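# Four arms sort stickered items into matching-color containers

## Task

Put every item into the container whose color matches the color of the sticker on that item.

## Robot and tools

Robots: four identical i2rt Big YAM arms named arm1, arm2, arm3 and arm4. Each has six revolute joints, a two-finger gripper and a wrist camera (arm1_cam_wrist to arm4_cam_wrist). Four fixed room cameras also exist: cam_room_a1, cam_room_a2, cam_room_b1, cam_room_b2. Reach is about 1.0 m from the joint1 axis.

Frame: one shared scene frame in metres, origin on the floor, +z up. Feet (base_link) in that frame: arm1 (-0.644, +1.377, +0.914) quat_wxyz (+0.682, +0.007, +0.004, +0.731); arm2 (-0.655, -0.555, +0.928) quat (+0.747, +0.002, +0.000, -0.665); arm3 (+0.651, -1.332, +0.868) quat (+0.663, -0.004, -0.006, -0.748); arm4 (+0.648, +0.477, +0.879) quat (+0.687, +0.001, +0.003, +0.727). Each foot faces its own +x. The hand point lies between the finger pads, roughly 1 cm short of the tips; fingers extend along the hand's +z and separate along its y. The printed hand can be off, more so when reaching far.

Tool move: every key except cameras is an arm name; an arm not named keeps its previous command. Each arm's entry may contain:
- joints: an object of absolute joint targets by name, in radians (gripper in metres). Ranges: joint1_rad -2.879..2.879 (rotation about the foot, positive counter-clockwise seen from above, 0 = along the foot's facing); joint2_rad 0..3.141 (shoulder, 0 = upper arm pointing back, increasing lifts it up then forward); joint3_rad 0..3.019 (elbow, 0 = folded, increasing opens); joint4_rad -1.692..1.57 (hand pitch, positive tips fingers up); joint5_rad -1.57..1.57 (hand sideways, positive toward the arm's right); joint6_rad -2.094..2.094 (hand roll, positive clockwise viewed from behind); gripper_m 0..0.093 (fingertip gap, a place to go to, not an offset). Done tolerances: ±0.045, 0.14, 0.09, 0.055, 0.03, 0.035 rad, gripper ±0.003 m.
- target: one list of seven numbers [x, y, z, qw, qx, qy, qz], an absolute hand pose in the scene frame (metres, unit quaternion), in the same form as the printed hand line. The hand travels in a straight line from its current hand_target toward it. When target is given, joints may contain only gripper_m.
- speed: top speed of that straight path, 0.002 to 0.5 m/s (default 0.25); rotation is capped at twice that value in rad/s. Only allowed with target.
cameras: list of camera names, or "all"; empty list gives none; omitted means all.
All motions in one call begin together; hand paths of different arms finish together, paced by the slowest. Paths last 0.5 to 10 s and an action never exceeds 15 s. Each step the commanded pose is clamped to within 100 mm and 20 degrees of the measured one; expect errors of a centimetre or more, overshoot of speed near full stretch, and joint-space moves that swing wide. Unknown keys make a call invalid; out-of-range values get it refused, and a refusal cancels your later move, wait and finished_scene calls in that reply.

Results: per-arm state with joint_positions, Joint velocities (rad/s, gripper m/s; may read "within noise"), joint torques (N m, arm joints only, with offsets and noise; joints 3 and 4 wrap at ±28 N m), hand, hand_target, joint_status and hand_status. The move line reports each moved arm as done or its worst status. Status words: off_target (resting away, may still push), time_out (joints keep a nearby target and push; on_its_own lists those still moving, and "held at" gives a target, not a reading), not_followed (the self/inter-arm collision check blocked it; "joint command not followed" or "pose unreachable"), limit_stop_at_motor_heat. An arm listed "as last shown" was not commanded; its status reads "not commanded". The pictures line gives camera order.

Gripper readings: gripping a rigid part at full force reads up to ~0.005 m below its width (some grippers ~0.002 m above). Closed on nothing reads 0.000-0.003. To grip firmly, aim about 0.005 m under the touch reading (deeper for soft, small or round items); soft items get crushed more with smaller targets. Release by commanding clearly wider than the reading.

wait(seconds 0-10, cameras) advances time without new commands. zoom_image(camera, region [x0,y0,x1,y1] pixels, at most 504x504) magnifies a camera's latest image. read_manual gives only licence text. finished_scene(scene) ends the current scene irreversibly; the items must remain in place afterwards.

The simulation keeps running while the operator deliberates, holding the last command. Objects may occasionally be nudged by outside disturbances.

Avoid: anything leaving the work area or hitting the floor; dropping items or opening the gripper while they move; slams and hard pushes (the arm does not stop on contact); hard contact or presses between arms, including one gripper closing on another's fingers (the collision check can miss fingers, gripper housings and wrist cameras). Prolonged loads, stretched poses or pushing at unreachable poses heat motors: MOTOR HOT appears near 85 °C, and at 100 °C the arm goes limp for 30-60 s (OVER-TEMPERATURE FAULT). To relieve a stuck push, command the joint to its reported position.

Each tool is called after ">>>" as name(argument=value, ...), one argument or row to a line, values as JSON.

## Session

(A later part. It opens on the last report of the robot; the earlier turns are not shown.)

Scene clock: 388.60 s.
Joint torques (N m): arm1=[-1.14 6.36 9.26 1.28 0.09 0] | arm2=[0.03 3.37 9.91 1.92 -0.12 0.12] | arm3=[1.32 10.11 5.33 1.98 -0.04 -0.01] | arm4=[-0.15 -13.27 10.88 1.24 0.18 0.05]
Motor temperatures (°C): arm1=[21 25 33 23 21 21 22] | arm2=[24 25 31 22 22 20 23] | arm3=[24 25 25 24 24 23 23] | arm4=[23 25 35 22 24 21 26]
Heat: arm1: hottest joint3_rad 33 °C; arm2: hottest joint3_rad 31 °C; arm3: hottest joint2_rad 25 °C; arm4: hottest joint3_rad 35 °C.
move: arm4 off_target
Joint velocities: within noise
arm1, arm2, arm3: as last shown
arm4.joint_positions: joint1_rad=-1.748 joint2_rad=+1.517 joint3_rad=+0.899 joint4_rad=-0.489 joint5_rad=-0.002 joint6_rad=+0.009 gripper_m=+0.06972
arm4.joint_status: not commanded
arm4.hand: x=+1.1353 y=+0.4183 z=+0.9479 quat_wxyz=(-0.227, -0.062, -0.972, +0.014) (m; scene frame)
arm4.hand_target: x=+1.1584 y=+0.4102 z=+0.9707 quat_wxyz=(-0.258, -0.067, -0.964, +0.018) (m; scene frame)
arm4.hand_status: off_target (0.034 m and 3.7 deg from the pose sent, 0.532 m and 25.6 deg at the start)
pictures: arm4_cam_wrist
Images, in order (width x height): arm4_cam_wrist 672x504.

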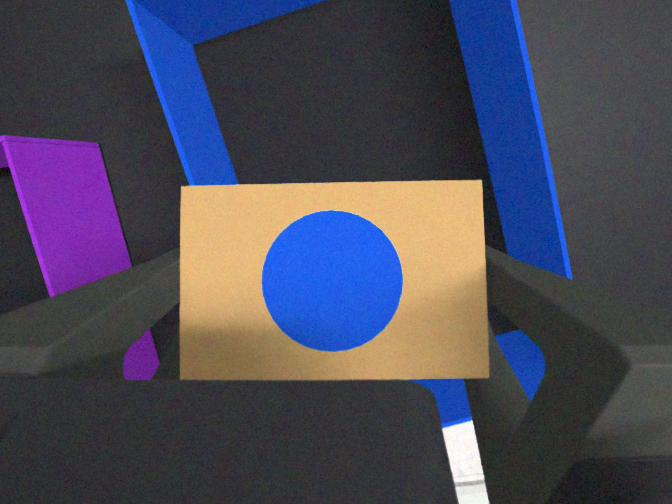

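>>> move(
  arm4={"target":[1.17,0.389,0.83,0.2582,0.0674,0.9636,-0.0181],"speed":0.2},
  cameras=["arm4_cam_wrist"],
)

>>> move(
  arm4={"target":[1.168,0.389,0.765,0.2582,0.0674,0.9636,-0.0181],"speed":0.06},
  cameras=["arm4_cam_wrist"],
)

>>> move(
  arm4={"target":[1.165,0.389,0.735,0.2582,0.0674,0.9636,-0.0181],"speed":0.05},
  cameras=["arm4_cam_wrist"],
)

Scene clock: 396.40 s.
Joint torques (N m): arm1=[-1.14 5.42 9.24 1.48 0.09 0.03] | arm2=[0.09 3.31 9.92 1.94 -0.13 0.12] | arm3=[1.26 10.05 5.33 1.92 -0.05 0] | arm4=[-0.03 -15.09 5.79 1.35 -0.02 -0.07]
Motor temperatures (°C): arm1=[21 25 33 23 21 21 22] | arm2=[24 25 31 22 22 20 23] | arm3=[24 25 25 24 24 23 23] | arm4=[23 25 36 22 24 21 26]
Heat: arm1: hottest joint3_rad 33 °C; arm2: hottest joint3_rad 31 °C; arm3: hottest joint2_rad 25 °C; arm4: hottest joint3_rad 36 °C.
move: arm4 done
Joint velocities: within noise
arm1, arm2, arm3: as last shown
arm4.joint_positions: joint1_rad=-1.792 joint2_rad=+1.828 joint3_rad=+0.874 joint4_rad=-0.102 joint5_rad=-0.017 joint6_rad=-0.012 gripper_m=+0.06971
arm4.joint_status: not commanded
arm4.hand: x=+1.1669 y=+0.3931 z=+0.8309 quat_wxyz=(-0.252, -0.071, -0.965, +0.016) (m; scene frame)
arm4.hand_target: x=+1.1700 y=+0.3890 z=+0.8302 quat_wxyz=(-0.258, -0.067, -0.964, +0.018) (m; scene frame)
arm4.hand_status: done (0.005 m and 0.8 deg from the pose sent, 0.126 m and 3.7 deg at the start)
pictures: arm4_cam_wrist
Images, in order (width x height): arm4_cam_wrist 672x504.

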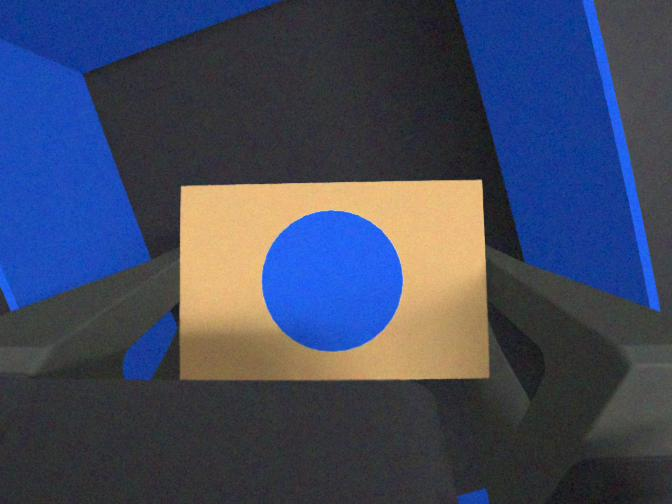

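Scene clock: 398.10 s.
Joint torques (N m): arm1=[-1.44 5.48 9.33 1.37 0.11 -0.01] | arm2=[-0.03 3.19 9.89 1.92 -0.13 0.12] | arm3=[1.26 10.05 5.34 1.92 -0.05 0] | arm4=[0.38 -15.5 4.41 1.42 -0.04 -0.06]
Motor temperatures (°C): arm1=[21 25 33 23 21 21 22] | arm2=[24 25 31 22 22 20 23] | arm3=[24 25 25 24 24 23 23] | arm4=[23 25 35 22 24 21 26]
Heat: arm1: hottest joint3_rad 33 °C; arm2: hottest joint3_rad 31 °C; arm3: hottest joint2_rad 25 °C; arm4: hottest joint3_rad 35 °C.
move: arm4 done
Joint velocities: within noise
arm1, arm2: as last shown
arm3.joint_positions: joint1_rad=+0.075 joint2_rad=+0.276 joint3_rad=+1.523 joint4_rad=-1.599 joint5_rad=-0.185 joint6_rad=-0.597 gripper_m=+0.09396
arm3.joint_status: not commanded
arm3.hand: x=+0.6803 y=-1.3506 z=+1.4452 quat_wxyz=(-0.326, -0.350, -0.735, +0.481) (m; scene frame)
arm3.hand_target: x=+0.6804 y=-1.3484 z=+1.4507 quat_wxyz=(-0.328, -0.347, -0.731, +0.487) (m; scene frame)
arm3.hand_status: not commanded
arm4.joint_positions: joint1_rad=-1.792 joint2_rad=+1.980 joint3_rad=+0.871 joint4_rad=+0.070 joint5_rad=-0.017 joint6_rad=-0.012 gripper_m=+0.06971
arm4.joint_status: not commanded
arm4.hand: x=+1.1702 y=+0.3923 z=+0.7740 quat_wxyz=(-0.260, -0.071, -0.963, +0.017) (m; scene frame)
arm4.hand_target: x=+1.1677 y=+0.3891 z=+0.7651 quat_wxyz=(-0.258, -0.067, -0.964, +0.018) (m; scene frame)
arm4.hand_status: done (0.010 m and 0.5 deg from the pose sent, 0.066 m and 0.9 deg at the start)
pictures: arm4_cam_wrist
Images, in order (width x height): arm4_cam_wrist 672x504.

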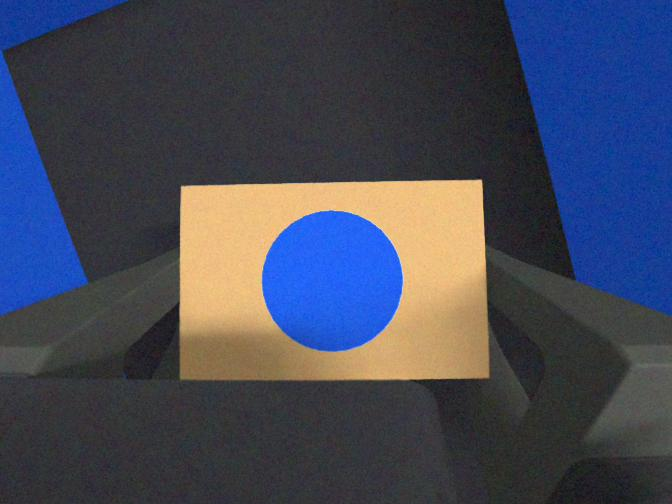

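Scene clock: 399.20 s.
Joint torques (N m): arm1=[-1.38 5.95 9.13 1.4 0.06 0.05] | arm2=[0.09 3.37 9.92 1.92 -0.12 0.12] | arm3=[1.26 10.17 5.33 2 -0.05 -0.01] | arm4=[0.15 -15.27 4.04 1.46 -0.05 -0.08]
Motor temperatures (°C): arm1=[21 25 33 23 21 21 22] | arm2=[24 25 31 22 22 20 23] | arm3=[24 25 25 24 24 23 23] | arm4=[23 25 35 22 24 21 26]
Heat: arm1: hottest joint3_rad 33 °C; arm2: hottest joint3_rad 31 °C; arm3: hottest joint2_rad 25 °C; arm4: hottest joint3_rad 35 °C.
move: arm4 done
Joint velocities: within noise
arm1.joint_positions: joint1_rad=-2.262 joint2_rad=+0.527 joint3_rad=+1.390 joint4_rad=-1.391 joint5_rad=-0.002 joint6_rad=+0.001 gripper_m=+0.08496
arm1.joint_status: not commanded
arm1.hand: x=-0.4812 y=+1.2651 z=+1.4572 quat_wxyz=(-0.467, -0.265, -0.829, +0.153) (m; scene frame)
arm1.hand_target: x=-0.4812 y=+1.2654 z=+1.4587 quat_wxyz=(-0.465, -0.264, -0.831, +0.152) (m; scene frame)
arm1.hand_status: not commanded
arm2.joint_positions: joint1_rad=+2.150 joint2_rad=+0.526 joint3_rad=+1.389 joint4_rad=-1.387 joint5_rad=+0.002 joint6_rad=-0.005 gripper_m=+0.08993
arm2.joint_status: not commanded
arm2.hand: x=-0.5100 y=-0.4359 z=+1.4753 quat_wxyz=(-0.472, +0.297, -0.813, -0.169) (m; scene frame)
arm2.hand_target: x=-0.5094 y=-0.4371 z=+1.4763 quat_wxyz=(-0.468, +0.292, -0.817, -0.168) (m; scene frame)
arm2.hand_status: not commanded
arm3: as last shown
arm4.joint_positions: joint1_rad=-1.792 joint2_rad=+2.058 joint3_rad=+0.871 joint4_rad=+0.148 joint5_rad=-0.017 joint6_rad=-0.013 gripper_m=+0.06971
arm4.joint_status: not commanded
arm4.hand: x=+1.1670 y=+0.3928 z=+0.7438 quat_wxyz=(-0.260, -0.070, -0.963, +0.017) (m; scene frame)
arm4.hand_target: x=+1.1647 y=+0.3891 z=+0.7351 quat_wxyz=(-0.258, -0.067, -0.964, +0.018) (m; scene frame)
arm4.hand_status: done (0.010 m and 0.4 deg from the pose sent, 0.040 m and 0.5 deg at the start)
pictures: arm4_cam_wrist
Images, in order (width x height): arm4_cam_wrist 672x504.

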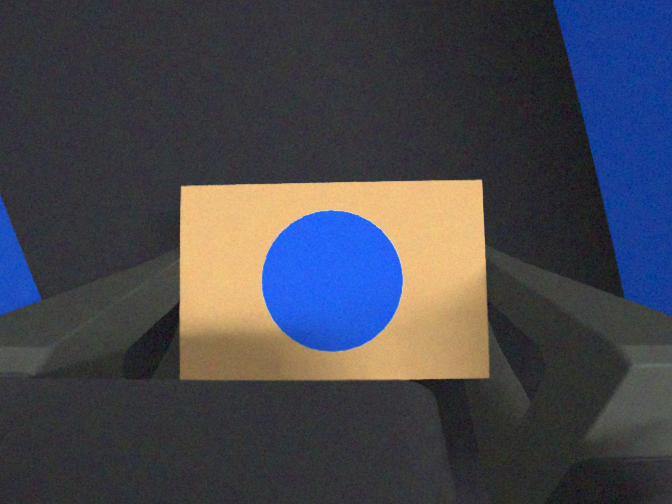

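>>> move(
  arm4={"target":[1.165,0.389,0.715,0.2582,0.0674,0.9636,-0.0181],"speed":0.05},
  cameras=[],
)

>>> move(
  arm4={"joints":{"gripper_m":0.09}},
  cameras=["arm4_cam_wrist"],
)

>>> move(
  arm4={"target":[1.12,0.40,1.0,0.2582,0.0674,0.9636,-0.0181],"speed":0.2},
  cameras=["arm4_cam_wrist","cam_room_a2"],
)

Scene clock: 404.27 s.
Joint torques (N m): arm1=[-1.85 5.95 9.37 1.47 0.08 0.01] | arm2=[-0.09 3.14 9.92 1.96 -0.13 0.12] | arm3=[1.14 10.17 5.37 1.95 -0.04 -0.01] | arm4=[0.03 -12.75 4.42 0.96 -0.07 -0.06]
Motor temperatures (°C): arm1=[21 25 33 23 21 21 22] | arm2=[24 25 31 22 22 20 23] | arm3=[24 25 25 24 24 23 23] | arm4=[23 25 34 22 24 21 26]
Heat: arm1: hottest joint3_rad 33 °C; arm2: hottest joint3_rad 31 °C; arm3: hottest joint2_rad 25 °C; arm4: hottest joint3_rad 34 °C.
move: arm4 off_target
Joint velocities: within noise
arm1, arm2, arm3: as last shown
arm4.joint_positions: joint1_rad=-1.792 joint2_rad=+2.079 joint3_rad=+0.871 joint4_rad=+0.206 joint5_rad=-0.017 joint6_rad=-0.016 gripper_m=+0.06971
arm4.joint_status: not commanded
arm4.hand: x=+1.1738 y=+0.3917 z=+0.7409 quat_wxyz=(-0.278, -0.068, -0.958, +0.019) (m; scene frame)
arm4.hand_target: x=+1.1637 y=+0.3894 z=+0.7163 quat_wxyz=(-0.258, -0.067, -0.964, +0.018) (m; scene frame)
arm4.hand_status: off_target (0.027 m and 2.4 deg from the pose sent, 0.029 m and 0.4 deg at the start)
pictures: none
No camera images: "cameras" was empty.

Scene clock: 404.77 s.
Joint torques (N m): arm1=[-1.55 5.83 9.21 1.4 0.11 0.02] | arm2=[-0.03 3.31 9.92 1.98 -0.13 0.11] | arm3=[1.14 9.99 5.34 1.92 -0.04 -0.01] | arm4=[-0.09 -13.63 4.26 0.98 0.05 -0.03]
Motor temperatures (°C): arm1=[21 25 33 23 21 21 22] | arm2=[24 25 31 22 22 20 23] | arm3=[24 25 25 24 24 23 23] | arm4=[23 25 34 22 24 21 26]
Heat: arm1: hottest joint3_rad 33 °C; arm2: hottest joint3_rad 31 °C; arm3: hottest joint2_rad 25 °C; arm4: hottest joint3_rad 34 °C.
move: arm4 done
Joint velocities: within noise
arm1, arm2, arm3: as last shown
arm4.joint_positions: joint1_rad=-1.791 joint2_rad=+2.088 joint3_rad=+0.873 joint4_rad=+0.209 joint5_rad=-0.020 joint6_rad=-0.022 gripper_m=+0.08990
arm4.joint_status: all done
arm4.hand: x=+1.1732 y=+0.3928 z=+0.7371 quat_wxyz=(-0.276, -0.065, -0.959, +0.018) (m; scene frame)
arm4.hand_target: x=+1.1639 y=+0.3894 z=+0.7164 quat_wxyz=(-0.258, -0.067, -0.964, +0.018) (m; scene frame)
arm4.hand_status: not commanded
pictures: arm4_cam_wrist
Images, in order (width x height): arm4_cam_wrist 672x504.

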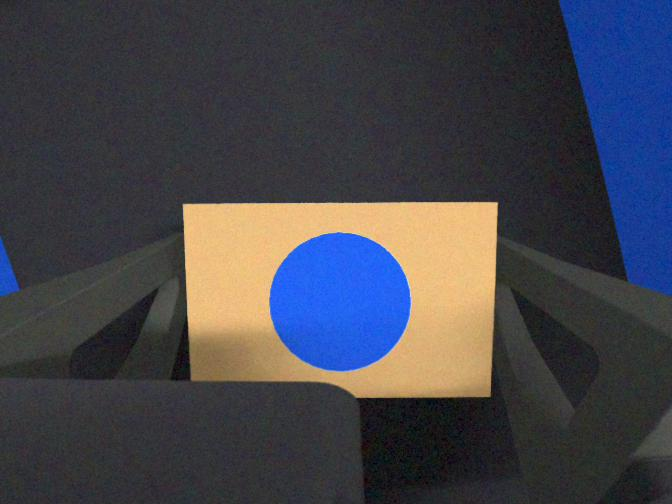

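Scene clock: 406.90 s.
Joint torques (N m): arm1=[-1.79 6.18 9.35 1.31 0.07 0.01] | arm2=[0.03 3.37 9.91 1.95 -0.12 0.11] | arm3=[1.32 10.17 5.33 2.02 -0.05 -0.02] | arm4=[0.26 -11.69 10.85 0.32 0.16 0.03]
Motor temperatures (°C): arm1=[21 25 33 23 21 21 22] | arm2=[24 25 31 22 22 20 23] | arm3=[24 25 25 24 24 23 23] | arm4=[23 25 34 22 24 21 26]
Heat: arm1: hottest joint3_rad 33 °C; arm2: hottest joint3_rad 31 °C; arm3: hottest joint2_rad 25 °C; arm4: hottest joint3_rad 34 °C.
move: arm4 off_target
Joint velocities: within noise
arm1, arm2, arm3: as last shown
arm4.joint_positions: joint1_rad=-1.791 joint2_rad=+1.379 joint3_rad=+0.849 joint4_rad=-0.541 joint5_rad=-0.020 joint6_rad=-0.022 gripper_m=+0.08991
arm4.joint_status: not commanded
arm4.hand: x=+1.1061 y=+0.4048 z=+0.9835 quat_wxyz=(-0.245, -0.066, -0.967, +0.015) (m; scene frame)
arm4.hand_target: x=+1.1193 y=+0.4001 z=+1.0001 quat_wxyz=(-0.258, -0.067, -0.964, +0.018) (m; scene frame)
arm4.hand_status: off_target (0.022 m and 1.6 deg from the pose sent, 0.268 m and 2.1 deg at the start)
pictures: arm4_cam_wrist, cam_room_a2
Images, in order (width x height): arm4_cam_wrist 672x504, cam_room_a2 672x504.

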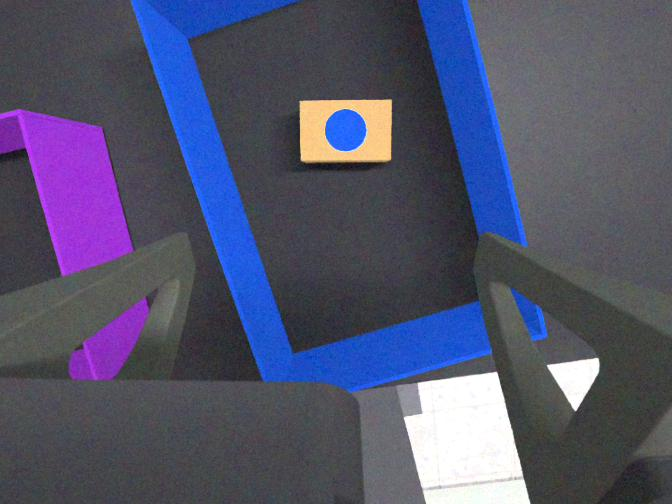

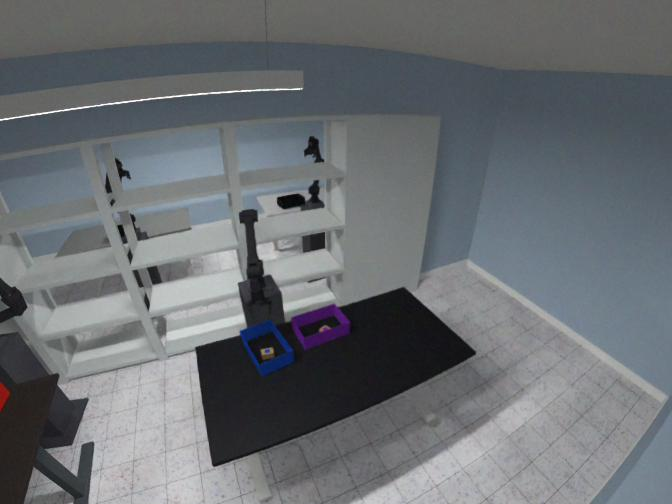

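>>> finished_scene(
  scene=1,
)

The scene is finished: the task was done.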